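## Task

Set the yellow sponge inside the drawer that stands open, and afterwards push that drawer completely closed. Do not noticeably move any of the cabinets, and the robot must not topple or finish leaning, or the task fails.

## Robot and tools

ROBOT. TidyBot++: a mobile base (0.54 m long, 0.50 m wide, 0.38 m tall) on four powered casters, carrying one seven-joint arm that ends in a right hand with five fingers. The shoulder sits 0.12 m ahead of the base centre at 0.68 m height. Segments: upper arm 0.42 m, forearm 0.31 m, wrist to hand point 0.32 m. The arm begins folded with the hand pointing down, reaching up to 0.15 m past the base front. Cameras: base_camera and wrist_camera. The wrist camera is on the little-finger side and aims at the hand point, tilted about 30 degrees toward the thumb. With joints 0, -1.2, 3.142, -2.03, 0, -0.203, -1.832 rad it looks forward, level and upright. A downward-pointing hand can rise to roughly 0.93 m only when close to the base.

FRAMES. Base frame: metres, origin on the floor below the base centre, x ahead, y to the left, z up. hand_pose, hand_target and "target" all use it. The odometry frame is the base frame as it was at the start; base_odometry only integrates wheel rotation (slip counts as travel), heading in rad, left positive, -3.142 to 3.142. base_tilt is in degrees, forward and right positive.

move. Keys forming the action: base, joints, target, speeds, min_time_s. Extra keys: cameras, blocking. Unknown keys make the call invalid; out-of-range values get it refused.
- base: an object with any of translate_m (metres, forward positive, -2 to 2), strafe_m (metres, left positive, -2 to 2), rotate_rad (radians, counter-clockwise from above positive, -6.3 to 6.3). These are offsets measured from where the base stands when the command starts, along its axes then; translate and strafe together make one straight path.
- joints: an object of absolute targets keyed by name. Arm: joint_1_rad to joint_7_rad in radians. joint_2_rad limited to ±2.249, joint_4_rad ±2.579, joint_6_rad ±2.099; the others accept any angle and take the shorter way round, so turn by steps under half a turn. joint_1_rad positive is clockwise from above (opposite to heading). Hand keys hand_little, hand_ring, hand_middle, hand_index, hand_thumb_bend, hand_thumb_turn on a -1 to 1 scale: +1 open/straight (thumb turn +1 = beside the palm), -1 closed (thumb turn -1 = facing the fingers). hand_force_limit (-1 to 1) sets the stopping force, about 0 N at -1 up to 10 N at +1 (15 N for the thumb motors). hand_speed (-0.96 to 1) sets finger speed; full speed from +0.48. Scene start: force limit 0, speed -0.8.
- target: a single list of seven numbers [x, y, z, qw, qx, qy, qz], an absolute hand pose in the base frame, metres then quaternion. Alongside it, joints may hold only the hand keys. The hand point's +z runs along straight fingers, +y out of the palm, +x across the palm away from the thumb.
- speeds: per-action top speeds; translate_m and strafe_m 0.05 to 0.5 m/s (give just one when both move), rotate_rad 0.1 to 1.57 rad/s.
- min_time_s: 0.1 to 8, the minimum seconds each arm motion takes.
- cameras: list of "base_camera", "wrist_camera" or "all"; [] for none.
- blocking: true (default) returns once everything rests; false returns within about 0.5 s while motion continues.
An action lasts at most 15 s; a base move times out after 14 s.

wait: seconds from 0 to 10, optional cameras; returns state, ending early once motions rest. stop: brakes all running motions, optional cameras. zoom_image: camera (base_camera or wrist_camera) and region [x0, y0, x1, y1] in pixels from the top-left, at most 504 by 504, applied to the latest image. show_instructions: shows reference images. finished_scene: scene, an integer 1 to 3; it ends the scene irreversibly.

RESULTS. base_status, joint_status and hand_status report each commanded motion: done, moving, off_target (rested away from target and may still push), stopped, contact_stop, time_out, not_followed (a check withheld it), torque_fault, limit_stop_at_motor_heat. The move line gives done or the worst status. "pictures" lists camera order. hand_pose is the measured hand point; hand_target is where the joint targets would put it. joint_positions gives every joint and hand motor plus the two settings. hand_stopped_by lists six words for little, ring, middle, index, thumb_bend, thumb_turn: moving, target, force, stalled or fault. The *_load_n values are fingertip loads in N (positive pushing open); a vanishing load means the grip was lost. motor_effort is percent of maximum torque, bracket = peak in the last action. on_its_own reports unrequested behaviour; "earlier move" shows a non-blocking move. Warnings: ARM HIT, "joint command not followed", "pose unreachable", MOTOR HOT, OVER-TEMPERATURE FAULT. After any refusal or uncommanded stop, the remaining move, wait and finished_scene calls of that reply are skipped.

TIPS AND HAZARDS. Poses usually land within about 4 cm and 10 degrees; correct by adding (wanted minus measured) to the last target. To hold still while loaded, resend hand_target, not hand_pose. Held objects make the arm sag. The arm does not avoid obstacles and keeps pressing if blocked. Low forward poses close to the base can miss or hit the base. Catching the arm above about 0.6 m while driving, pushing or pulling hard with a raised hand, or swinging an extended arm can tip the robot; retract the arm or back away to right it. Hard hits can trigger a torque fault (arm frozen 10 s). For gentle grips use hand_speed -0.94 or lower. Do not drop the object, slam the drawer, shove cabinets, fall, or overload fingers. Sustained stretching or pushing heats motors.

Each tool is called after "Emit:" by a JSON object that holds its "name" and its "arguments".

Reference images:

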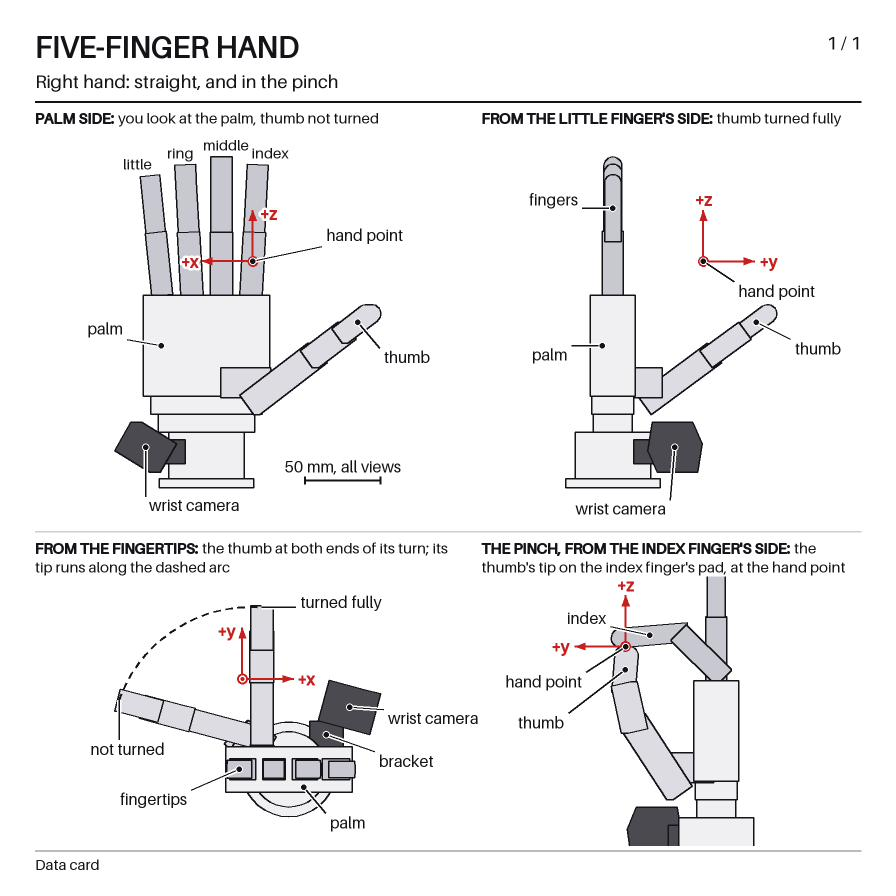

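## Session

Emit:
{"name": "move", "arguments": {"joints": {"joint_1_rad":0,"joint_2_rad":-1.2,"joint_3_rad":3.142,"joint_4_rad":-2.03,"joint_5_rad":0,"joint_6_rad":-0.5,"joint_7_rad":-1.832}, "cameras": ["all"]}}

Scene clock: 3.43 s.
move: done
base_odometry: x=+0.000 y=+0.000 heading=+0.000
base_tilt: forward=-0.1 right=+0.8
base_status: not commanded
joint_positions: joint_1_rad=-0.019 joint_2_rad=-1.191 joint_3_rad=+3.153 joint_4_rad=-2.061 joint_5_rad=-0.001 joint_6_rad=-0.594 joint_7_rad=+4.406 hand_little=+1.000 hand_ring=+1.000 hand_middle=+1.000 hand_index=+1.000 hand_thumb_turn=+1.000 hand_thumb_bend=+1.000 hand_force_limit=+0.000 hand_speed=-0.800
joint_status: all done
hand_stopped_by: target,target,target,target,target,target
little_load_n: 0.0
ring_load_n: 0.0
middle_load_n: 0.0
index_load_n: 0.0
thumb_bend_load_n: 0.0
thumb_turn_load_n: 0.0
motor_effort: joint_1_rad=-1(2) joint_2_rad=+15(17) joint_3_rad=-1(2) joint_4_rad=+13(17) joint_5_rad=+1(1) joint_6_rad=+8(9) joint_7_rad=+0(2)
hand_pose: x=+0.2945 y=-0.0475 z=+1.0270 quat_wxyz=(+0.123, -0.661, +0.101, -0.734) (m; base frame)
hand_target: x=+0.2824 y=-0.0490 z=+1.0792 quat_wxyz=(+0.103, -0.612, +0.081, -0.780) (m; base frame)
hand_status: not commanded
pictures: base_camera, wrist_camera
Images, in order (width x height): base_camera 644x364, wrist_camera 504x504.

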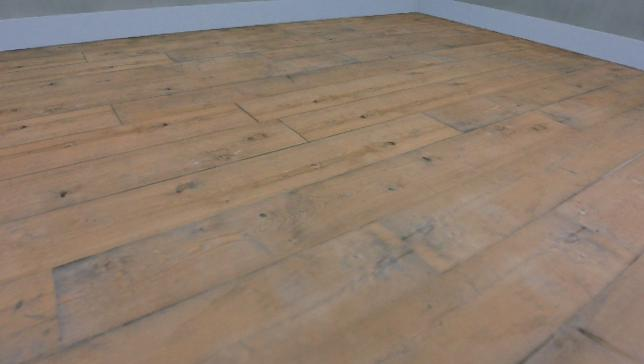

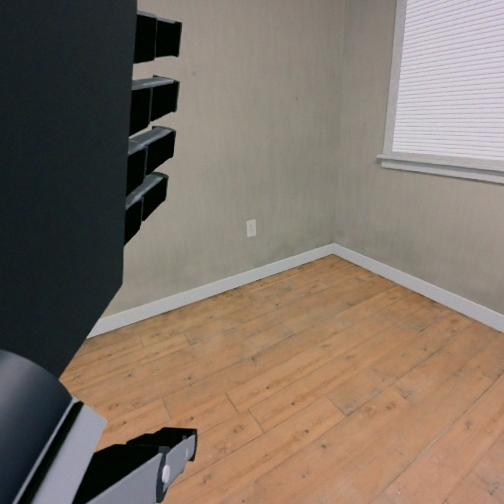

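Emit:
{"name": "move", "arguments": {"base": {"rotate_rad":1.1}, "cameras": ["all"]}}

Emit:
{"name": "move", "arguments": {"base": {"rotate_rad":0.9}, "cameras": ["all"]}}

Emit:
{"name": "move", "arguments": {"base": {"rotate_rad":1.1}, "cameras": ["all"]}}

Emit:
{"name": "move", "arguments": {"base": {"rotate_rad":1.1}, "cameras": ["all"]}}

Scene clock: 12.10 s.
move: done
base_odometry: x=+0.000 y=+0.000 heading=+1.099
base_tilt: forward=+0.0 right=+0.7
base_status: done
joint_positions: joint_1_rad=-0.014 joint_2_rad=-1.191 joint_3_rad=+3.153 joint_4_rad=-2.061 joint_5_rad=-0.001 joint_6_rad=-0.594 joint_7_rad=+4.408 hand_little=+1.000 hand_ring=+1.000 hand_middle=+1.000 hand_index=+1.000 hand_thumb_turn=+1.000 hand_thumb_bend=+1.000 hand_force_limit=+0.000 hand_speed=-0.800
joint_status: not commanded
hand_stopped_by: target,target,target,target,target,target
little_load_n: 0.0
ring_load_n: 0.0
middle_load_n: 0.0
index_load_n: 0.0
thumb_bend_load_n: 0.0
thumb_turn_load_n: 0.0
motor_effort: joint_1_rad=+0(1) joint_2_rad=+15(15) joint_3_rad=-1(1) joint_4_rad=+13(14) joint_5_rad=+1(1) joint_6_rad=+8(9) joint_7_rad=+0(1)
hand_pose: x=+0.2943 y=-0.0485 z=+1.0272 quat_wxyz=(+0.120, -0.661, +0.102, -0.734) (m; base frame)
hand_target: x=+0.2824 y=-0.0490 z=+1.0792 quat_wxyz=(+0.103, -0.612, +0.081, -0.780) (m; base frame)
hand_status: not commanded
pictures: base_camera, wrist_camera
Images, in order (width x height): base_camera 644x364, wrist_camera 504x504.

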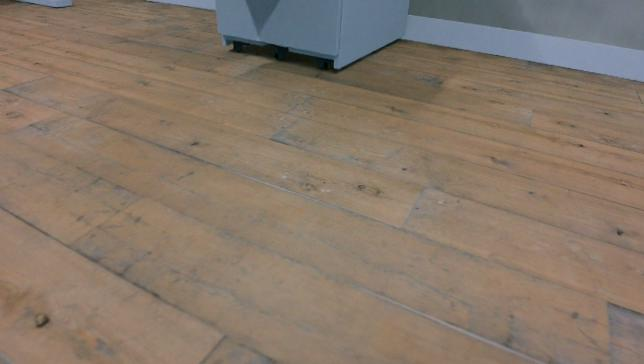

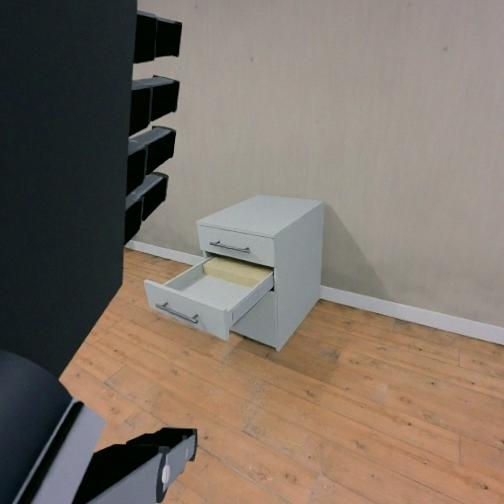

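Scene clock: 13.90 s.
move: done
base_odometry: x=+0.000 y=+0.000 heading=+1.997
base_tilt: forward=-0.1 right=+0.8
base_status: done
joint_positions: joint_1_rad=-0.013 joint_2_rad=-1.191 joint_3_rad=+3.153 joint_4_rad=-2.061 joint_5_rad=-0.001 joint_6_rad=-0.594 joint_7_rad=+4.408 hand_little=+1.000 hand_ring=+1.000 hand_middle=+1.000 hand_index=+1.000 hand_thumb_turn=+1.000 hand_thumb_bend=+1.000 hand_force_limit=+0.000 hand_speed=-0.800
joint_status: not commanded
hand_stopped_by: target,target,target,target,target,target
little_load_n: 0.0
ring_load_n: 0.0
middle_load_n: 0.0
index_load_n: 0.0
thumb_bend_load_n: 0.0
thumb_turn_load_n: 0.0
motor_effort: joint_1_rad=-1(1) joint_2_rad=+15(15) joint_3_rad=+0(2) joint_4_rad=+14(14) joint_5_rad=+1(1) joint_6_rad=+7(9) joint_7_rad=+0(1)
hand_pose: x=+0.2942 y=-0.0487 z=+1.0272 quat_wxyz=(+0.120, -0.660, +0.102, -0.734) (m; base frame)
hand_target: x=+0.2824 y=-0.0490 z=+1.0792 quat_wxyz=(+0.103, -0.612, +0.081, -0.780) (m; base frame)
hand_status: not commanded
pictures: base_camera, wrist_camera
Images, in order (width x height): base_camera 644x364, wrist_camera 504x504.

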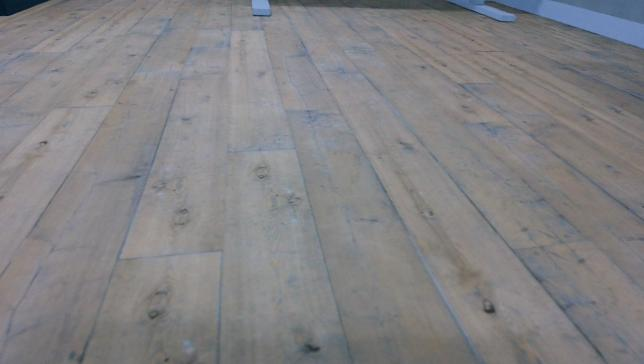

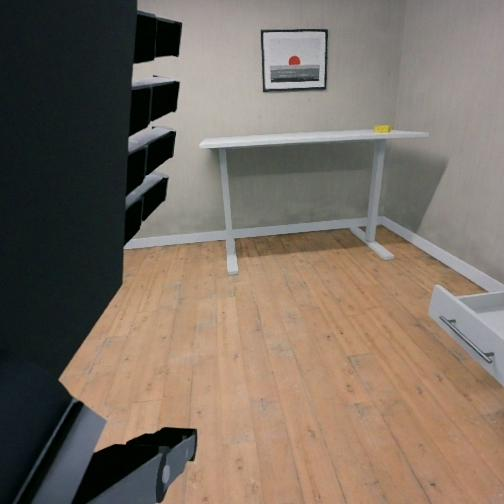

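Scene clock: 15.87 s.
move: done
base_odometry: x=+0.000 y=+0.000 heading=+3.096
base_tilt: forward=+0.0 right=+0.7
base_status: done
joint_positions: joint_1_rad=-0.013 joint_2_rad=-1.191 joint_3_rad=+3.153 joint_4_rad=-2.061 joint_5_rad=-0.001 joint_6_rad=-0.594 joint_7_rad=+4.408 hand_little=+1.000 hand_ring=+1.000 hand_middle=+1.000 hand_index=+1.000 hand_thumb_turn=+1.000 hand_thumb_bend=+1.000 hand_force_limit=+0.000 hand_speed=-0.800
joint_status: not commanded
hand_stopped_by: target,target,target,target,target,target
little_load_n: 0.0
ring_load_n: 0.0
middle_load_n: 0.0
index_load_n: 0.0
thumb_bend_load_n: 0.0
thumb_turn_load_n: 0.0
motor_effort: joint_1_rad=+0(2) joint_2_rad=+15(15) joint_3_rad=-1(2) joint_4_rad=+13(14) joint_5_rad=+1(1) joint_6_rad=+8(9) joint_7_rad=-1(1)
hand_pose: x=+0.2942 y=-0.0489 z=+1.0272 quat_wxyz=(+0.120, -0.660, +0.102, -0.734) (m; base frame)
hand_target: x=+0.2824 y=-0.0490 z=+1.0792 quat_wxyz=(+0.103, -0.612, +0.081, -0.780) (m; base frame)
hand_status: not commanded
pictures: base_camera, wrist_camera
Images, in order (width x height): base_camera 644x364, wrist_camera 504x504.

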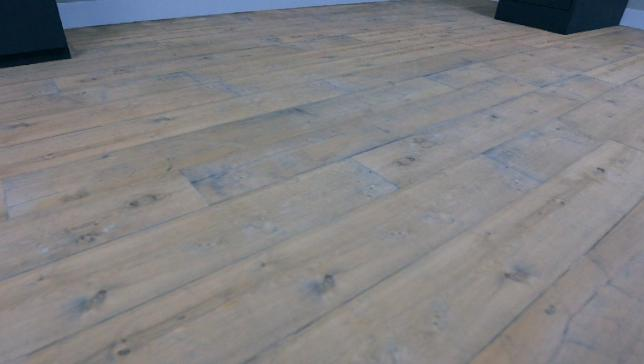

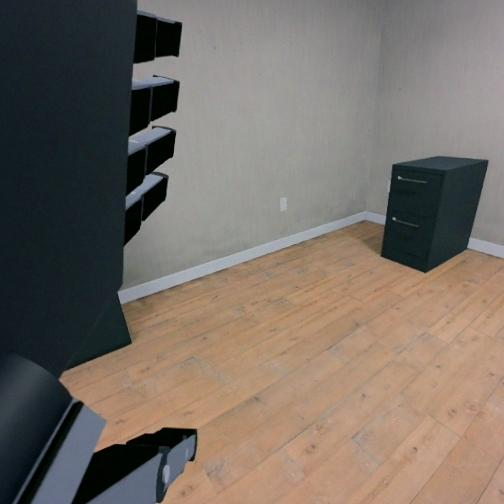

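Scene clock: 17.83 s.
move: done
base_odometry: x=+0.000 y=+0.000 heading=-2.088
base_tilt: forward=-0.1 right=+0.8
base_status: done
joint_positions: joint_1_rad=-0.012 joint_2_rad=-1.191 joint_3_rad=+3.153 joint_4_rad=-2.061 joint_5_rad=-0.001 joint_6_rad=-0.594 joint_7_rad=+4.408 hand_little=+1.000 hand_ring=+1.000 hand_middle=+1.000 hand_index=+1.000 hand_thumb_turn=+1.000 hand_thumb_bend=+1.000 hand_force_limit=+0.000 hand_speed=-0.800
joint_status: not commanded
hand_stopped_by: target,target,target,target,target,target
little_load_n: 0.0
ring_load_n: 0.0
middle_load_n: 0.0
index_load_n: 0.0
thumb_bend_load_n: 0.0
thumb_turn_load_n: 0.0
motor_effort: joint_1_rad=+1(2) joint_2_rad=+15(15) joint_3_rad=-1(2) joint_4_rad=+14(14) joint_5_rad=+1(1) joint_6_rad=+8(9) joint_7_rad=-1(2)
hand_pose: x=+0.2942 y=-0.0489 z=+1.0272 quat_wxyz=(+0.119, -0.660, +0.103, -0.734) (m; base frame)
hand_target: x=+0.2824 y=-0.0490 z=+1.0792 quat_wxyz=(+0.103, -0.612, +0.081, -0.780) (m; base frame)
hand_status: not commanded
pictures: base_camera, wrist_camera
Images, in order (width x height): base_camera 644x364, wrist_camera 504x504.

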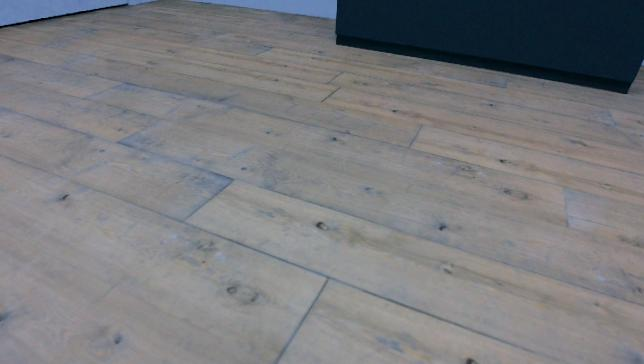

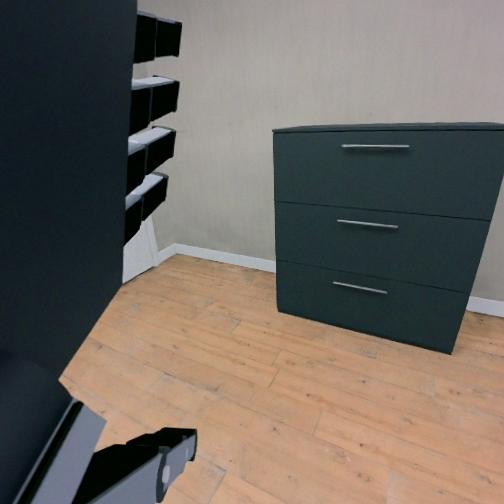

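Emit:
{"name": "move", "arguments": {"base": {"rotate_rad":-2.055}}}

Emit:
{"name": "move", "arguments": {"base": {"translate_m":1.2,"strafe_m":-0.4}, "joints": {"joint_6_rad":-0.4}, "cameras": ["all"]}}

Scene clock: 56.20 s.
move: done
base_odometry: x=+0.000 y=+0.000 heading=+2.141
base_tilt: forward=+0.0 right=+0.8
base_status: done
joint_positions: joint_1_rad=-0.011 joint_2_rad=-1.191 joint_3_rad=+3.153 joint_4_rad=-2.061 joint_5_rad=-0.001 joint_6_rad=-0.593 joint_7_rad=+4.408 hand_little=+1.000 hand_ring=+1.000 hand_middle=+1.000 hand_index=+1.000 hand_thumb_turn=+1.000 hand_thumb_bend=+1.000 hand_force_limit=+0.000 hand_speed=-0.800
joint_status: not commanded
hand_stopped_by: target,target,target,target,target,target
little_load_n: 0.0
ring_load_n: 0.0
middle_load_n: -0.5
index_load_n: 0.0
thumb_bend_load_n: 0.0
thumb_turn_load_n: 0.0
motor_effort: joint_1_rad=+0(2) joint_2_rad=+15(15) joint_3_rad=+0(1) joint_4_rad=+14(14) joint_5_rad=+1(1) joint_6_rad=+8(9) joint_7_rad=+0(2)
hand_pose: x=+0.2941 y=-0.0492 z=+1.0274 quat_wxyz=(+0.119, -0.660, +0.103, -0.735) (m; base frame)
hand_target: x=+0.2824 y=-0.0490 z=+1.0792 quat_wxyz=(+0.103, -0.612, +0.081, -0.780) (m; base frame)
hand_status: not commanded
pictures: none

Scene clock: 59.97 s.
move: done
base_odometry: x=-0.311 y=+1.226 heading=+2.140
base_tilt: forward=-0.1 right=+0.7
base_status: done
joint_positions: joint_1_rad=-0.011 joint_2_rad=-1.193 joint_3_rad=+3.153 joint_4_rad=-2.054 joint_5_rad=-0.001 joint_6_rad=-0.479 joint_7_rad=+4.408 hand_little=+1.000 hand_ring=+1.000 hand_middle=+1.000 hand_index=+1.000 hand_thumb_turn=+1.000 hand_thumb_bend=+1.000 hand_force_limit=+0.000 hand_speed=-0.800
joint_status: all done
hand_stopped_by: target,target,target,target,target,target
little_load_n: 0.0
ring_load_n: 0.0
middle_load_n: 0.0
index_load_n: 0.0
thumb_bend_load_n: 0.0
thumb_turn_load_n: 0.0
motor_effort: joint_1_rad=+0(2) joint_2_rad=+15(17) joint_3_rad=-1(2) joint_4_rad=+14(15) joint_5_rad=+1(1) joint_6_rad=+8(9) joint_7_rad=-1(1)
hand_pose: x=+0.2912 y=-0.0497 z=+1.0689 quat_wxyz=(+0.125, -0.614, +0.096, -0.774) (m; base frame)
hand_target: x=+0.2775 y=-0.0490 z=+1.1113 quat_wxyz=(+0.106, -0.572, +0.075, -0.810) (m; base frame)
hand_status: not commanded
pictures: base_camera, wrist_camera
Images, in order (width x height): base_camera 644x364, wrist_camera 504x504.

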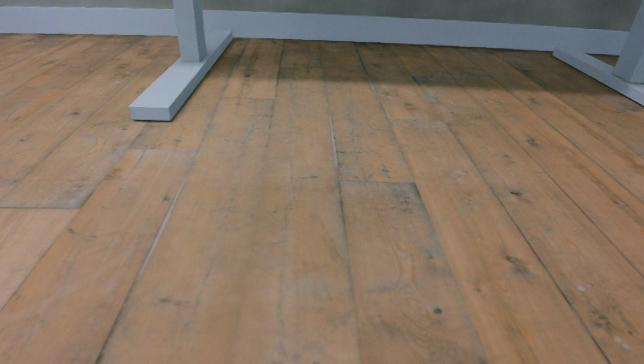

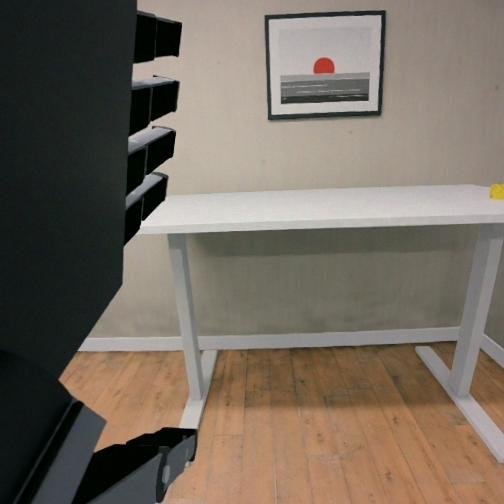

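Emit:
{"name": "move", "arguments": {"base": {"translate_m":0.36}}}

Emit:
{"name": "move", "arguments": {"base": {"strafe_m":-0.75}, "speeds": {"strafe_m":0.3}, "cameras": ["all"]}}

Emit:
{"name": "zoom_image", "arguments": {"camera": "wrist_camera", "region": [180, 130, 504, 330]}}

Scene clock: 80.30 s.
move: done
base_odometry: x=-0.505 y=+1.530 heading=+2.140
base_tilt: forward=-0.1 right=+0.8
base_status: done
joint_positions: joint_1_rad=-0.011 joint_2_rad=-1.195 joint_3_rad=+3.153 joint_4_rad=-2.054 joint_5_rad=-0.001 joint_6_rad=-0.479 joint_7_rad=+4.408 hand_little=+1.000 hand_ring=+1.000 hand_middle=+1.000 hand_index=+1.000 hand_thumb_turn=+1.000 hand_thumb_bend=+1.000 hand_force_limit=+0.000 hand_speed=-0.800
joint_status: not commanded
hand_stopped_by: target,target,target,target,target,target
little_load_n: 0.0
ring_load_n: 0.0
middle_load_n: 0.5
index_load_n: 0.0
thumb_bend_load_n: 0.0
thumb_turn_load_n: 0.0
motor_effort: joint_1_rad=-1(1) joint_2_rad=+15(17) joint_3_rad=-1(1) joint_4_rad=+13(15) joint_5_rad=+1(1) joint_6_rad=+8(9) joint_7_rad=+0(1)
hand_pose: x=+0.2903 y=-0.0497 z=+1.0693 quat_wxyz=(+0.125, -0.613, +0.096, -0.774) (m; base frame)
hand_target: x=+0.2775 y=-0.0490 z=+1.1113 quat_wxyz=(+0.106, -0.572, +0.075, -0.810) (m; base frame)
hand_status: not commanded
pictures: none

Scene clock: 83.67 s.
move: done
base_odometry: x=+0.127 y=+1.934 heading=+2.140
base_tilt: forward=+0.0 right=+0.9
base_status: done
joint_positions: joint_1_rad=-0.009 joint_2_rad=-1.195 joint_3_rad=+3.151 joint_4_rad=-2.054 joint_5_rad=-0.001 joint_6_rad=-0.479 joint_7_rad=+4.408 hand_little=+1.000 hand_ring=+1.000 hand_middle=+1.000 hand_index=+1.000 hand_thumb_turn=+1.000 hand_thumb_bend=+1.000 hand_force_limit=+0.000 hand_speed=-0.800
joint_status: not commanded
hand_stopped_by: target,target,target,target,target,target
little_load_n: 0.0
ring_load_n: 0.0
middle_load_n: 0.0
index_load_n: 0.0
thumb_bend_load_n: 0.0
thumb_turn_load_n: 0.0
motor_effort: joint_1_rad=+0(2) joint_2_rad=+15(16) joint_3_rad=+0(2) joint_4_rad=+14(14) joint_5_rad=+1(1) joint_6_rad=+8(9) joint_7_rad=-1(1)
hand_pose: x=+0.2902 y=-0.0492 z=+1.0694 quat_wxyz=(+0.124, -0.613, +0.096, -0.775) (m; base frame)
hand_target: x=+0.2775 y=-0.0490 z=+1.1113 quat_wxyz=(+0.106, -0.572, +0.075, -0.810) (m; base frame)
hand_status: not commanded
pictures: base_camera, wrist_camera
Images, in order (width x height): base_camera 644x364, wrist_camera 504x504.

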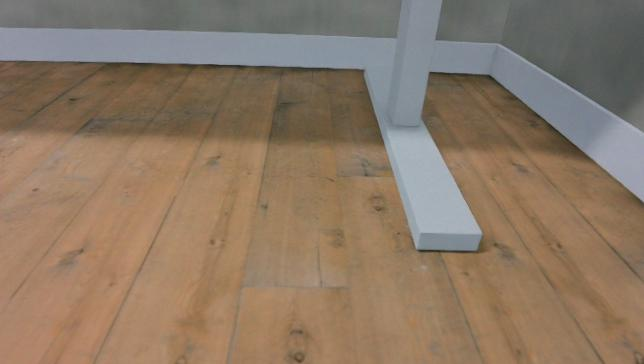

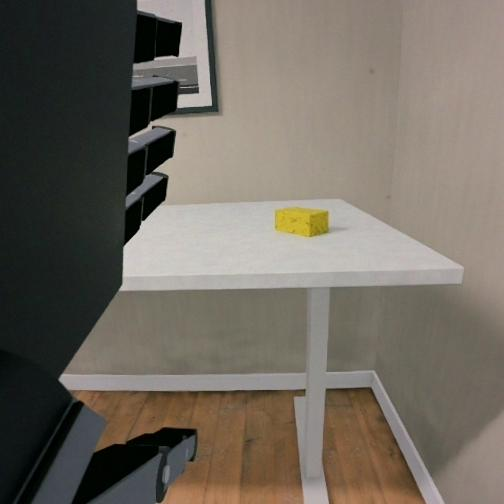

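Scaled by 1.556.

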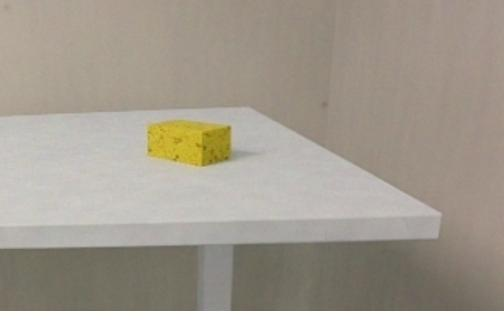

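Emit:
{"name": "move", "arguments": {"joints": {"joint_1_rad":0.77,"joint_2_rad":0.15,"joint_3_rad":3.142,"joint_4_rad":-0.66,"joint_5_rad":0,"joint_6_rad":-1.45,"joint_7_rad":3.16,"hand_thumb_turn":-1}, "min_time_s": 4, "base": {"strafe_m":0.16}, "cameras": ["wrist_camera"]}}

Scene clock: 198.53 s.
move: done
base_odometry: x=-0.008 y=+1.848 heading=+2.140
base_tilt: forward=+0.0 right=+0.7
base_status: done
joint_positions: joint_1_rad=+0.753 joint_2_rad=+0.144 joint_3_rad=+3.148 joint_4_rad=-0.695 joint_5_rad=-0.001 joint_6_rad=-1.372 joint_7_rad=+3.203 hand_little=+1.000 hand_ring=+1.000 hand_middle=+1.000 hand_index=+1.000 hand_thumb_turn=-1.000 hand_thumb_bend=+1.000 hand_force_limit=+0.000 hand_speed=-0.800
joint_status: all done
hand_stopped_by: target,target,target,target,target,target
little_load_n: 0.0
ring_load_n: 0.0
middle_load_n: 0.0
index_load_n: 0.0
thumb_bend_load_n: 0.0
thumb_turn_load_n: 0.0
motor_effort: joint_1_rad=+0(2) joint_2_rad=-16(18) joint_3_rad=-2(3) joint_4_rad=+12(14) joint_5_rad=+1(2) joint_6_rad=+6(10) joint_7_rad=+0(2)
hand_pose: x=+0.5129 y=-0.3340 z=+1.0660 quat_wxyz=(+0.164, -0.378, +0.810, -0.417) (m; base frame)
hand_target: x=+0.4998 y=-0.3263 z=+1.0629 quat_wxyz=(+0.163, -0.360, +0.830, -0.394) (m; base frame)
hand_status: not commanded
pictures: wrist_camera
Images, in order (width x height): wrist_camera 504x504.

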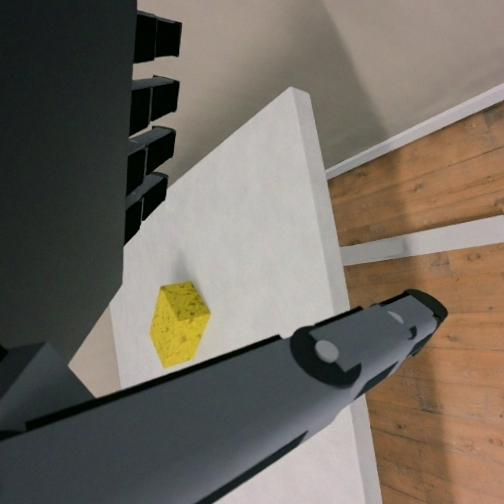

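Emit:
{"name": "zoom_image", "arguments": {"camera": "wrist_camera", "region": [110, 250, 260, 400]}}

Scaled by 3.360.

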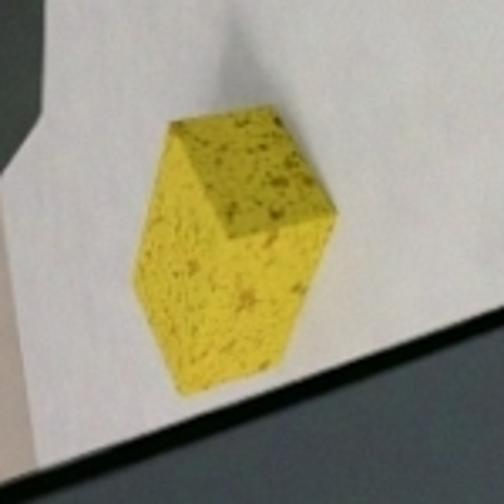

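Emit:
{"name": "move", "arguments": {"joints": {"joint_1_rad":0.815,"joint_2_rad":0.14,"joint_3_rad":3.142,"joint_4_rad":-0.65,"joint_5_rad":0,"joint_6_rad":-1.60,"joint_7_rad":3.10}, "min_time_s": 1.5, "cameras": []}}

Scene clock: 233.07 s.
move: done
base_odometry: x=-0.008 y=+1.848 heading=+2.140
base_tilt: forward=+0.0 right=+0.8
base_status: not commanded
joint_positions: joint_1_rad=+0.796 joint_2_rad=+0.144 joint_3_rad=+3.148 joint_4_rad=-0.686 joint_5_rad=-0.001 joint_6_rad=-1.522 joint_7_rad=+3.143 hand_little=+1.000 hand_ring=+1.000 hand_middle=+1.000 hand_index=+1.000 hand_thumb_turn=-1.000 hand_thumb_bend=+1.000 hand_force_limit=+0.000 hand_speed=-0.800
joint_status: all done
hand_stopped_by: target,target,target,target,target,target
little_load_n: 0.0
ring_load_n: 0.0
middle_load_n: 0.0
index_load_n: 0.0
thumb_bend_load_n: 0.0
thumb_turn_load_n: 0.5
motor_effort: joint_1_rad=-1(1) joint_2_rad=-15(17) joint_3_rad=-1(2) joint_4_rad=+12(13) joint_5_rad=+1(1) joint_6_rad=+5(7) joint_7_rad=+0(2)
hand_pose: x=+0.4750 y=-0.3217 z=+1.0409 quat_wxyz=(+0.144, -0.347, +0.855, -0.357) (m; base frame)
hand_target: x=+0.4589 y=-0.3103 z=+1.0442 quat_wxyz=(+0.142, -0.325, +0.872, -0.338) (m; base frame)
hand_status: not commanded
pictures: none
No camera images: "cameras" was empty.

Emit:
{"name": "move", "arguments": {"base": {"translate_m":0.2,"strafe_m":-0.02}, "speeds": {"translate_m":0.15}, "cameras": ["all"]}}

Scene clock: 252.97 s.
move: done
base_odometry: x=-0.100 y=+2.027 heading=+2.140
base_tilt: forward=-0.1 right=+0.7
base_status: done
joint_positions: joint_1_rad=+0.802 joint_2_rad=+0.144 joint_3_rad=+3.148 joint_4_rad=-0.682 joint_5_rad=-0.001 joint_6_rad=-1.525 joint_7_rad=+3.143 hand_little=+1.000 hand_ring=+1.000 hand_middle=+1.000 hand_index=+1.000 hand_thumb_turn=-1.000 hand_thumb_bend=+1.000 hand_force_limit=+0.000 hand_speed=-0.800
joint_status: not commanded
hand_stopped_by: target,target,target,target,target,target
little_load_n: 0.0
ring_load_n: 0.0
middle_load_n: 0.0
index_load_n: 0.0
thumb_bend_load_n: 0.0
thumb_turn_load_n: 0.0
motor_effort: joint_1_rad=+0(3) joint_2_rad=-16(19) joint_3_rad=-1(3) joint_4_rad=+12(13) joint_5_rad=+1(1) joint_6_rad=+6(6) joint_7_rad=+0(1)
hand_pose: x=+0.4729 y=-0.3231 z=+1.0416 quat_wxyz=(+0.143, -0.344, +0.856, -0.357) (m; base frame)
hand_target: x=+0.4589 y=-0.3103 z=+1.0442 quat_wxyz=(+0.142, -0.325, +0.872, -0.338) (m; base frame)
hand_status: not commanded
pictures: base_camera, wrist_camera
Images, in order (width x height): base_camera 644x364, wrist_camera 504x504.

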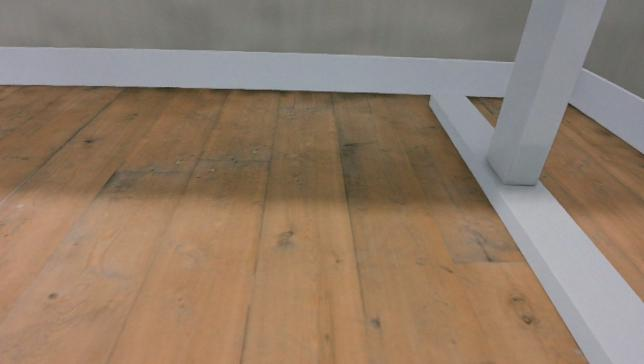

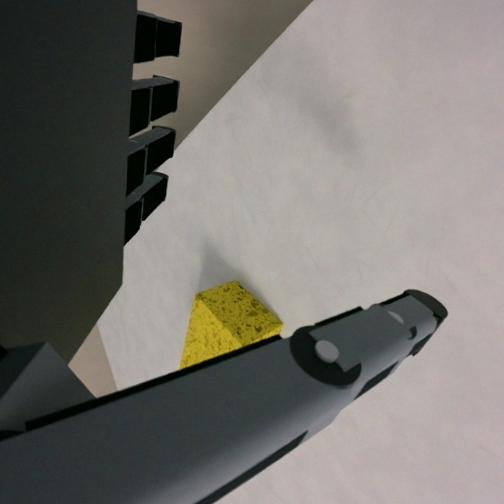

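Emit:
{"name": "move", "arguments": {"joints": {"joint_1_rad":0.79,"joint_2_rad":0.12,"joint_3_rad":3.142,"joint_4_rad":-0.90,"joint_5_rad":0,"joint_6_rad":-1.37,"joint_7_rad":3.10}, "min_time_s": 3, "cameras": ["wrist_camera"]}}

Scene clock: 274.43 s.
move: done
base_odometry: x=-0.100 y=+2.027 heading=+2.140
base_tilt: forward=+0.0 right=+0.8
base_status: not commanded
joint_positions: joint_1_rad=+0.801 joint_2_rad=+0.140 joint_3_rad=+3.148 joint_4_rad=-0.876 joint_5_rad=-0.001 joint_6_rad=-1.460 joint_7_rad=+3.143 hand_little=+1.000 hand_ring=+1.000 hand_middle=+1.000 hand_index=+1.000 hand_thumb_turn=-1.000 hand_thumb_bend=+1.000 hand_force_limit=+0.000 hand_speed=-0.800
joint_status: all done
hand_stopped_by: target,target,target,target,target,target
little_load_n: 0.0
ring_load_n: 0.0
middle_load_n: -0.5
index_load_n: 0.0
thumb_bend_load_n: 0.0
thumb_turn_load_n: 0.0
motor_effort: joint_1_rad=-1(2) joint_2_rad=-15(17) joint_3_rad=-1(3) joint_4_rad=+12(14) joint_5_rad=+1(1) joint_6_rad=+4(7) joint_7_rad=-1(2)
hand_pose: x=+0.4725 y=-0.3227 z=+0.9734 quat_wxyz=(+0.121, -0.353, +0.877, -0.303) (m; base frame)
hand_target: x=+0.4920 y=-0.3275 z=+0.9886 quat_wxyz=(+0.147, -0.336, +0.867, -0.336) (m; base frame)
hand_status: not commanded
pictures: wrist_camera
Images, in order (width x height): wrist_camera 504x504.

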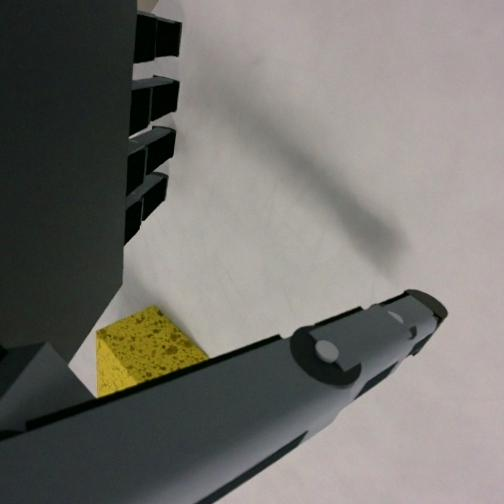

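Emit:
{"name": "move", "arguments": {"joints": {"joint_1_rad":0.77,"joint_2_rad":0.10,"joint_3_rad":3.142,"joint_4_rad":-0.995,"joint_5_rad":0,"joint_6_rad":-1.18,"joint_7_rad":3.10}, "min_time_s": 2, "cameras": ["wrist_camera"]}}

Scene clock: 283.97 s.
move: done
base_odometry: x=-0.100 y=+2.027 heading=+2.140
base_tilt: forward=+0.0 right=+0.7
base_status: not commanded
joint_positions: joint_1_rad=+0.790 joint_2_rad=+0.132 joint_3_rad=+3.148 joint_4_rad=-0.975 joint_5_rad=-0.001 joint_6_rad=-1.270 joint_7_rad=+3.143 hand_little=+1.000 hand_ring=+1.000 hand_middle=+1.000 hand_index=+1.000 hand_thumb_turn=-1.000 hand_thumb_bend=+1.000 hand_force_limit=+0.000 hand_speed=-0.800
joint_status: all done
hand_stopped_by: target,target,target,target,target,target
little_load_n: 0.0
ring_load_n: 0.0
middle_load_n: 0.0
index_load_n: 0.0
thumb_bend_load_n: 0.0
thumb_turn_load_n: 0.0
motor_effort: joint_1_rad=+0(2) joint_2_rad=-17(17) joint_3_rad=-1(3) joint_4_rad=+14(15) joint_5_rad=+1(1) joint_6_rad=+5(7) joint_7_rad=-1(2)
hand_pose: x=+0.5033 y=-0.3461 z=+0.9655 quat_wxyz=(+0.141, -0.351, +0.859, -0.346) (m; base frame)
hand_target: x=+0.5226 y=-0.3434 z=+0.9911 quat_wxyz=(+0.172, -0.336, +0.843, -0.383) (m; base frame)
hand_status: not commanded
pictures: wrist_camera
Images, in order (width x height): wrist_camera 504x504.

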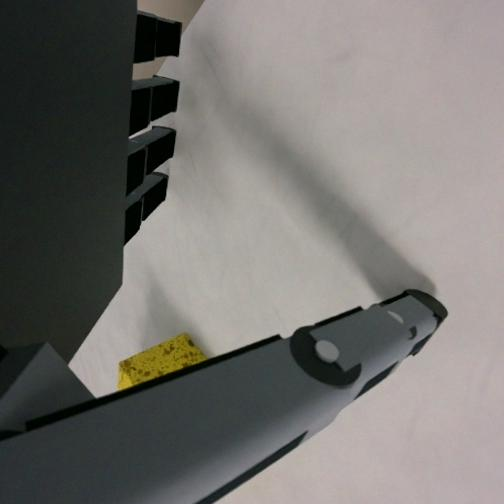

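Emit:
{"name": "move", "arguments": {"joints": {"joint_2_rad":0.08,"joint_4_rad":-0.985}, "min_time_s": 1, "cameras": []}}

Scene clock: 290.47 s.
move: done
base_odometry: x=-0.100 y=+2.027 heading=+2.140
base_tilt: forward=+0.0 right=+0.8
base_status: not commanded
joint_positions: joint_1_rad=+0.789 joint_2_rad=+0.112 joint_3_rad=+3.148 joint_4_rad=-0.975 joint_5_rad=-0.001 joint_6_rad=-1.269 joint_7_rad=+3.143 hand_little=+1.000 hand_ring=+1.000 hand_middle=+1.000 hand_index=+1.000 hand_thumb_turn=-1.000 hand_thumb_bend=+1.000 hand_force_limit=+0.000 hand_speed=-0.800
joint_status: all done
hand_stopped_by: target,target,target,target,target,target
little_load_n: 0.0
ring_load_n: 0.0
middle_load_n: -0.5
index_load_n: 0.0
thumb_bend_load_n: 0.0
thumb_turn_load_n: 0.0
motor_effort: joint_1_rad=+0(1) joint_2_rad=-16(18) joint_3_rad=-1(2) joint_4_rad=+14(16) joint_5_rad=+1(1) joint_6_rad=+6(6) joint_7_rad=+0(1)
hand_pose: x=+0.4993 y=-0.3421 z=+0.9757 quat_wxyz=(+0.144, -0.350, +0.855, -0.354) (m; base frame)
hand_target: x=+0.5188 y=-0.3397 z=+1.0065 quat_wxyz=(+0.177, -0.334, +0.837, -0.396) (m; base frame)
hand_status: not commanded
pictures: none
No camera images: "cameras" was empty.

Emit:
{"name": "move", "arguments": {"base": {"translate_m":0.062,"strafe_m":0.043}, "speeds": {"translate_m":0.08}, "cameras": ["wrist_camera"]}}

Scene clock: 300.43 s.
move: done
base_odometry: x=-0.169 y=+2.056 heading=+2.140
base_tilt: forward=+0.0 right=+0.8
base_status: done
joint_positions: joint_1_rad=+0.782 joint_2_rad=+0.109 joint_3_rad=+3.148 joint_4_rad=-0.975 joint_5_rad=-0.001 joint_6_rad=-1.269 joint_7_rad=+3.143 hand_little=+1.000 hand_ring=+1.000 hand_middle=+1.000 hand_index=+1.000 hand_thumb_turn=-1.000 hand_thumb_bend=+1.000 hand_force_limit=+0.000 hand_speed=-0.800
joint_status: not commanded
hand_stopped_by: target,target,target,target,target,target
little_load_n: 0.0
ring_load_n: 0.0
middle_load_n: 0.0
index_load_n: 0.0
thumb_bend_load_n: 0.0
thumb_turn_load_n: 0.0
motor_effort: joint_1_rad=-1(3) joint_2_rad=-16(18) joint_3_rad=-2(3) joint_4_rad=+13(15) joint_5_rad=+1(1) joint_6_rad=+6(6) joint_7_rad=-1(2)
hand_pose: x=+0.5015 y=-0.3387 z=+0.9772 quat_wxyz=(+0.146, -0.353, +0.853, -0.355) (m; base frame)
hand_target: x=+0.5188 y=-0.3397 z=+1.0065 quat_wxyz=(+0.177, -0.334, +0.837, -0.396) (m; base frame)
hand_status: not commanded
pictures: wrist_camera
Images, in order (width x height): wrist_camera 504x504.

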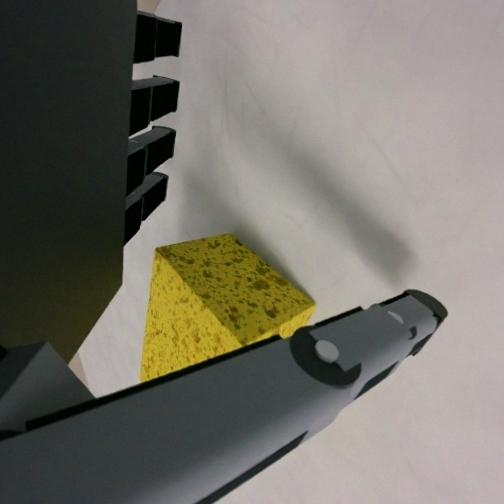

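Emit:
{"name": "move", "arguments": {"base": {"translate_m":0.061,"strafe_m":0.050}, "speeds": {"translate_m":0.06}, "cameras": ["wrist_camera"]}}

Scene clock: 324.23 s.
move: done
base_odometry: x=-0.245 y=+2.081 heading=+2.140
base_tilt: forward=+0.0 right=+0.8
base_status: done
joint_positions: joint_1_rad=+0.780 joint_2_rad=+0.109 joint_3_rad=+3.148 joint_4_rad=-0.975 joint_5_rad=-0.001 joint_6_rad=-1.269 joint_7_rad=+3.143 hand_little=+1.000 hand_ring=+1.000 hand_middle=+1.000 hand_index=+1.000 hand_thumb_turn=-1.000 hand_thumb_bend=+1.000 hand_force_limit=+0.000 hand_speed=-0.800
joint_status: not commanded
hand_stopped_by: target,target,target,target,target,target
little_load_n: 0.0
ring_load_n: 0.0
middle_load_n: 0.0
index_load_n: 0.0
thumb_bend_load_n: 0.0
thumb_turn_load_n: 0.0
motor_effort: joint_1_rad=+1(2) joint_2_rad=-16(17) joint_3_rad=-1(3) joint_4_rad=+14(14) joint_5_rad=+1(1) joint_6_rad=+5(6) joint_7_rad=-1(1)
hand_pose: x=+0.5021 y=-0.3378 z=+0.9775 quat_wxyz=(+0.147, -0.354, +0.853, -0.355) (m; base frame)
hand_target: x=+0.5188 y=-0.3397 z=+1.0065 quat_wxyz=(+0.177, -0.334, +0.837, -0.396) (m; base frame)
hand_status: not commanded
pictures: wrist_camera
Images, in order (width x height): wrist_camera 504x504.

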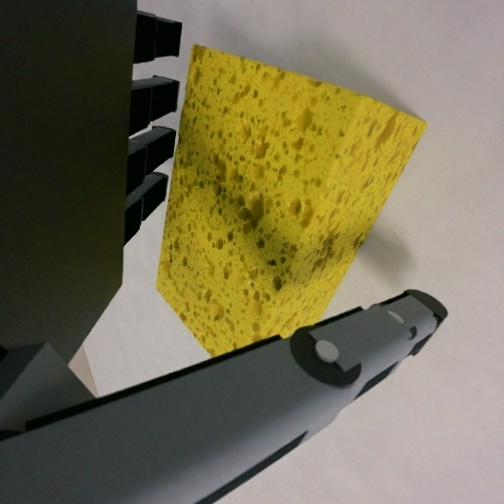

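Emit:
{"name": "move", "arguments": {"joints": {"hand_force_limit":-0.45,"hand_speed":-0.93,"hand_index":-0.4,"hand_middle":-0.4,"hand_ring":-0.4,"hand_thumb_bend":-0.3}, "cameras": ["wrist_camera"]}}

Scene clock: 346.50 s.
move: off_target
base_odometry: x=-0.245 y=+2.081 heading=+2.140
base_tilt: forward=+0.0 right=+0.8
base_status: not commanded
joint_positions: joint_1_rad=+0.780 joint_2_rad=+0.107 joint_3_rad=+3.148 joint_4_rad=-0.975 joint_5_rad=-0.001 joint_6_rad=-1.247 joint_7_rad=+3.143 hand_little=+1.000 hand_ring=+0.292 hand_middle=+0.319 hand_index=+0.319 hand_thumb_turn=-1.000 hand_thumb_bend=+0.648 hand_force_limit=-0.450 hand_speed=-0.930
joint_status: hand_ring off_target (ended at +0.292, target -0.400); hand_middle off_target (ended at +0.319, target -0.400); hand_index off_target (ended at +0.319, target -0.400); hand_thumb_bend off_target (ended at +0.648, target -0.300); the others done
hand_stopped_by: target,force,force,force,force,target
little_load_n: 0.0
ring_load_n: 3.0
middle_load_n: 3.0
index_load_n: 3.5
thumb_bend_load_n: 5.0
thumb_turn_load_n: 1.0
motor_effort: joint_1_rad=+0(1) joint_2_rad=-15(17) joint_3_rad=-1(2) joint_4_rad=+12(14) joint_5_rad=+1(1) joint_6_rad=+4(6) joint_7_rad=-1(1)
hand_pose: x=+0.5058 y=-0.3414 z=+0.9827 quat_wxyz=(+0.151, -0.352, +0.849, -0.365) (m; base frame)
hand_target: x=+0.5188 y=-0.3397 z=+1.0065 quat_wxyz=(+0.177, -0.334, +0.837, -0.396) (m; base frame)
hand_status: not commanded
pictures: wrist_camera
Images, in order (width x height): wrist_camera 504x504.

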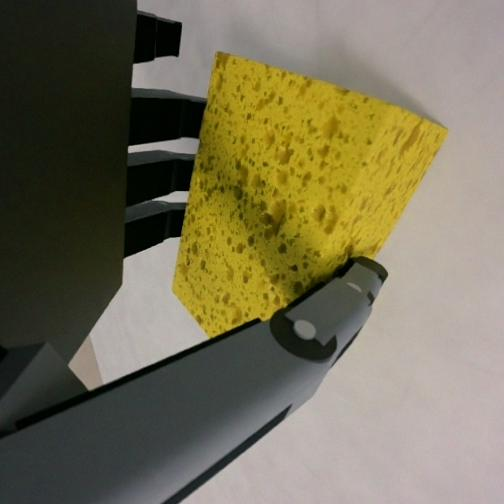

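Emit:
{"name": "move", "arguments": {"joints": {"joint_2_rad":0.0,"joint_4_rad":-0.88,"joint_6_rad":-1.30}, "min_time_s": 3, "cameras": ["wrist_camera"]}}

Scene clock: 355.50 s.
move: done
base_odometry: x=-0.245 y=+2.081 heading=+2.140
base_tilt: forward=+0.0 right=+0.8
base_status: not commanded
joint_positions: joint_1_rad=+0.780 joint_2_rad=+0.029 joint_3_rad=+3.148 joint_4_rad=-0.917 joint_5_rad=-0.001 joint_6_rad=-1.247 joint_7_rad=+3.143 hand_little=+1.000 hand_ring=+0.292 hand_middle=+0.319 hand_index=+0.319 hand_thumb_turn=-1.000 hand_thumb_bend=+0.648 hand_force_limit=-0.450 hand_speed=-0.930
joint_status: all done
hand_stopped_by: target,force,force,force,force,target
little_load_n: 0.0
ring_load_n: 3.0
middle_load_n: 0.5
index_load_n: 3.0
thumb_bend_load_n: 5.0
thumb_turn_load_n: 0.5
motor_effort: joint_1_rad=-1(1) joint_2_rad=-14(17) joint_3_rad=-1(2) joint_4_rad=+13(15) joint_5_rad=+1(1) joint_6_rad=+7(7) joint_7_rad=-1(1)
hand_pose: x=+0.4909 y=-0.3267 z=+1.0494 quat_wxyz=(+0.175, -0.341, +0.822, -0.422) (m; base frame)
hand_target: x=+0.4824 y=-0.3044 z=+1.0703 quat_wxyz=(+0.189, -0.328, +0.824, -0.422) (m; base frame)
hand_status: not commanded
pictures: wrist_camera
Images, in order (width x height): wrist_camera 504x504.

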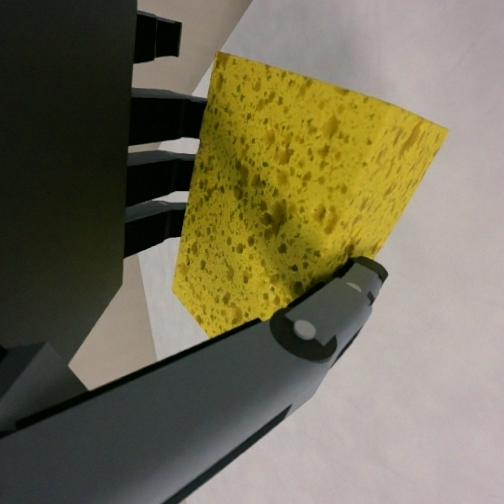

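Emit:
{"name": "move", "arguments": {"base": {"translate_m":-0.42}, "speeds": {"translate_m":0.2}}}

Emit:
{"name": "move", "arguments": {"base": {"strafe_m":0.9}, "speeds": {"strafe_m":0.25}, "joints": {"joint_1_rad":0,"joint_2_rad":-0.11,"joint_3_rad":3.142,"joint_4_rad":-1.60,"joint_5_rad":0,"joint_6_rad":-0.78,"joint_7_rad":3.10}, "min_time_s": 4}}

Emit:
{"name": "move", "arguments": {"base": {"rotate_rad":-1.571}, "speeds": {"rotate_rad":0.6}, "cameras": ["all"]}}

Scene clock: 387.10 s.
move: done
base_odometry: x=-0.018 y=+1.727 heading=+2.140
base_tilt: forward=-0.1 right=+0.8
base_status: done
joint_positions: joint_1_rad=+0.778 joint_2_rad=+0.016 joint_3_rad=+3.148 joint_4_rad=-0.914 joint_5_rad=-0.001 joint_6_rad=-1.247 joint_7_rad=+3.143 hand_little=+1.000 hand_ring=+0.292 hand_middle=+0.319 hand_index=+0.319 hand_thumb_turn=-1.000 hand_thumb_bend=+0.648 hand_force_limit=-0.450 hand_speed=-0.930
joint_status: not commanded
hand_stopped_by: target,force,force,force,force,target
little_load_n: 0.0
ring_load_n: 3.0
middle_load_n: 0.5
index_load_n: 3.0
thumb_bend_load_n: 5.5
thumb_turn_load_n: 1.0
motor_effort: joint_1_rad=+0(2) joint_2_rad=-13(19) joint_3_rad=-2(3) joint_4_rad=+14(16) joint_5_rad=+1(1) joint_6_rad=+6(8) joint_7_rad=+0(2)
hand_pose: x=+0.4879 y=-0.3229 z=+1.0572 quat_wxyz=(+0.178, -0.340, +0.818, -0.428) (m; base frame)
hand_target: x=+0.4824 y=-0.3044 z=+1.0703 quat_wxyz=(+0.189, -0.328, +0.824, -0.422) (m; base frame)
hand_status: not commanded
pictures: none

Scene clock: 391.50 s.
move: done
base_odometry: x=-0.777 y=+1.242 heading=+2.140
base_tilt: forward=+0.0 right=+0.8
base_status: done
joint_positions: joint_1_rad=+0.008 joint_2_rad=-0.080 joint_3_rad=+3.148 joint_4_rad=-1.584 joint_5_rad=-0.001 joint_6_rad=-0.871 joint_7_rad=+3.143 hand_little=+1.000 hand_ring=+0.292 hand_middle=+0.319 hand_index=+0.319 hand_thumb_turn=-1.000 hand_thumb_bend=+0.648 hand_force_limit=-0.450 hand_speed=-0.930
joint_status: all done
hand_stopped_by: target,force,force,force,force,target
little_load_n: 0.0
ring_load_n: 3.0
middle_load_n: 0.5
index_load_n: 3.5
thumb_bend_load_n: 5.0
thumb_turn_load_n: 1.0
motor_effort: joint_1_rad=-1(2) joint_2_rad=-11(19) joint_3_rad=-1(3) joint_4_rad=+15(17) joint_5_rad=+0(2) joint_6_rad=+5(8) joint_7_rad=+0(2)
hand_pose: x=+0.5796 y=+0.0254 z=+0.8486 quat_wxyz=(+0.263, -0.651, +0.660, -0.266) (m; base frame)
hand_target: x=+0.5948 y=+0.0345 z=+0.8731 quat_wxyz=(+0.305, -0.627, +0.654, -0.292) (m; base frame)
hand_status: not commanded
pictures: none

Scene clock: 394.80 s.
move: done
base_odometry: x=-0.777 y=+1.242 heading=+0.570
base_tilt: forward=-0.1 right=+0.7
base_status: done
joint_positions: joint_1_rad=+0.007 joint_2_rad=-0.082 joint_3_rad=+3.148 joint_4_rad=-1.584 joint_5_rad=-0.001 joint_6_rad=-0.869 joint_7_rad=+3.143 hand_little=+1.000 hand_ring=+0.292 hand_middle=+0.319 hand_index=+0.319 hand_thumb_turn=-1.000 hand_thumb_bend=+0.648 hand_force_limit=-0.450 hand_speed=-0.930
joint_status: not commanded
hand_stopped_by: target,force,force,force,force,target
little_load_n: 0.0
ring_load_n: 2.5
middle_load_n: 0.5
index_load_n: 3.0
thumb_bend_load_n: 5.0
thumb_turn_load_n: 1.0
motor_effort: joint_1_rad=+0(2) joint_2_rad=-12(13) joint_3_rad=-1(3) joint_4_rad=+16(16) joint_5_rad=+0(1) joint_6_rad=+6(6) joint_7_rad=+0(2)
hand_pose: x=+0.5797 y=+0.0261 z=+0.8494 quat_wxyz=(+0.264, -0.651, +0.660, -0.267) (m; base frame)
hand_target: x=+0.5948 y=+0.0345 z=+0.8731 quat_wxyz=(+0.305, -0.627, +0.654, -0.292) (m; base frame)
hand_status: not commanded
pictures: base_camera, wrist_camera
Images, in order (width x height): base_camera 644x364, wrist_camera 504x504.

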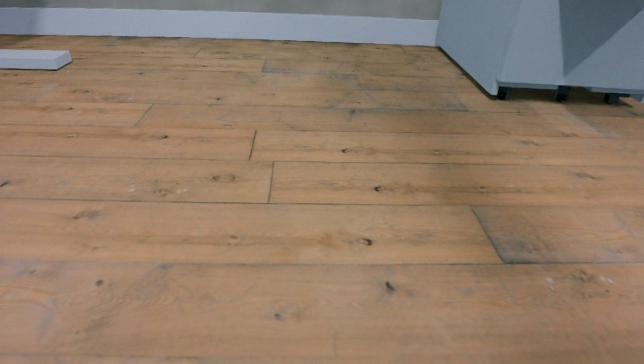

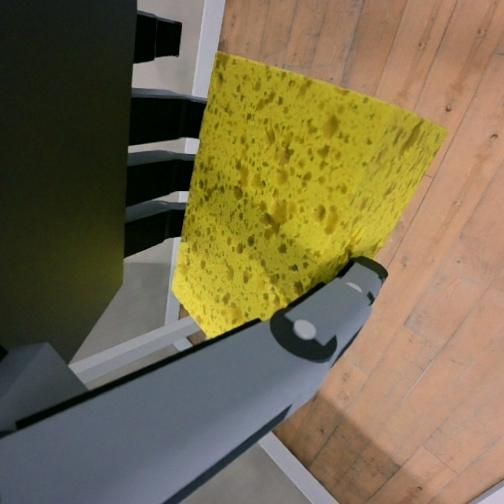

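Emit:
{"name": "move", "arguments": {"base": {"strafe_m":-0.655}, "speeds": {"strafe_m":0.3}, "cameras": ["all"]}}

Scene clock: 402.10 s.
move: done
base_odometry: x=-0.423 y=+0.690 heading=+0.568
base_tilt: forward=+0.0 right=+0.8
base_status: done
joint_positions: joint_1_rad=+0.006 joint_2_rad=-0.082 joint_3_rad=+3.147 joint_4_rad=-1.584 joint_5_rad=-0.001 joint_6_rad=-0.869 joint_7_rad=+3.143 hand_little=+1.000 hand_ring=+0.292 hand_middle=+0.319 hand_index=+0.319 hand_thumb_turn=-1.000 hand_thumb_bend=+0.648 hand_force_limit=-0.450 hand_speed=-0.930
joint_status: not commanded
hand_stopped_by: target,force,force,force,force,target
little_load_n: 0.0
ring_load_n: 2.5
middle_load_n: 0.5
index_load_n: 3.0
thumb_bend_load_n: 5.5
thumb_turn_load_n: 0.5
motor_effort: joint_1_rad=+0(2) joint_2_rad=-12(13) joint_3_rad=-1(3) joint_4_rad=+16(16) joint_5_rad=+1(1) joint_6_rad=+6(7) joint_7_rad=-1(2)
hand_pose: x=+0.5796 y=+0.0268 z=+0.8496 quat_wxyz=(+0.264, -0.652, +0.659, -0.267) (m; base frame)
hand_target: x=+0.5948 y=+0.0345 z=+0.8731 quat_wxyz=(+0.305, -0.627, +0.654, -0.292) (m; base frame)
hand_status: not commanded
pictures: base_camera, wrist_camera
Images, in order (width x height): base_camera 644x364, wrist_camera 504x504.

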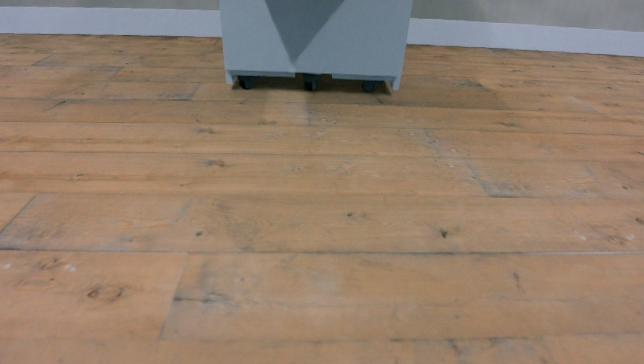

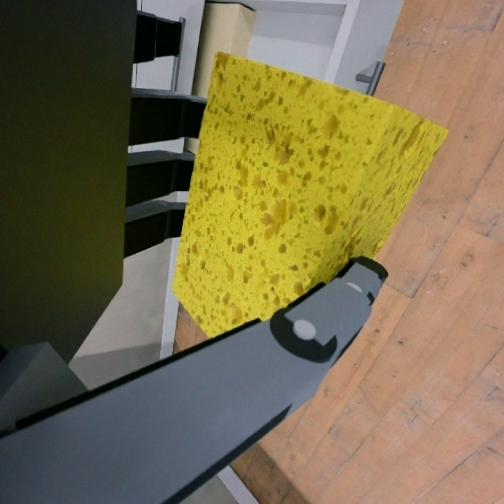

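Emit:
{"name": "zoom_image", "arguments": {"camera": "wrist_camera", "region": [130, 0, 430, 130]}}

Scaled by 1.680.

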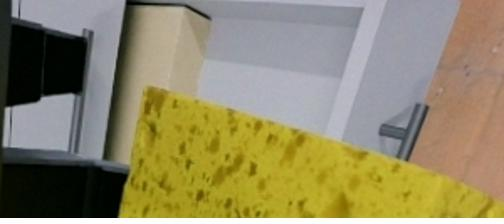

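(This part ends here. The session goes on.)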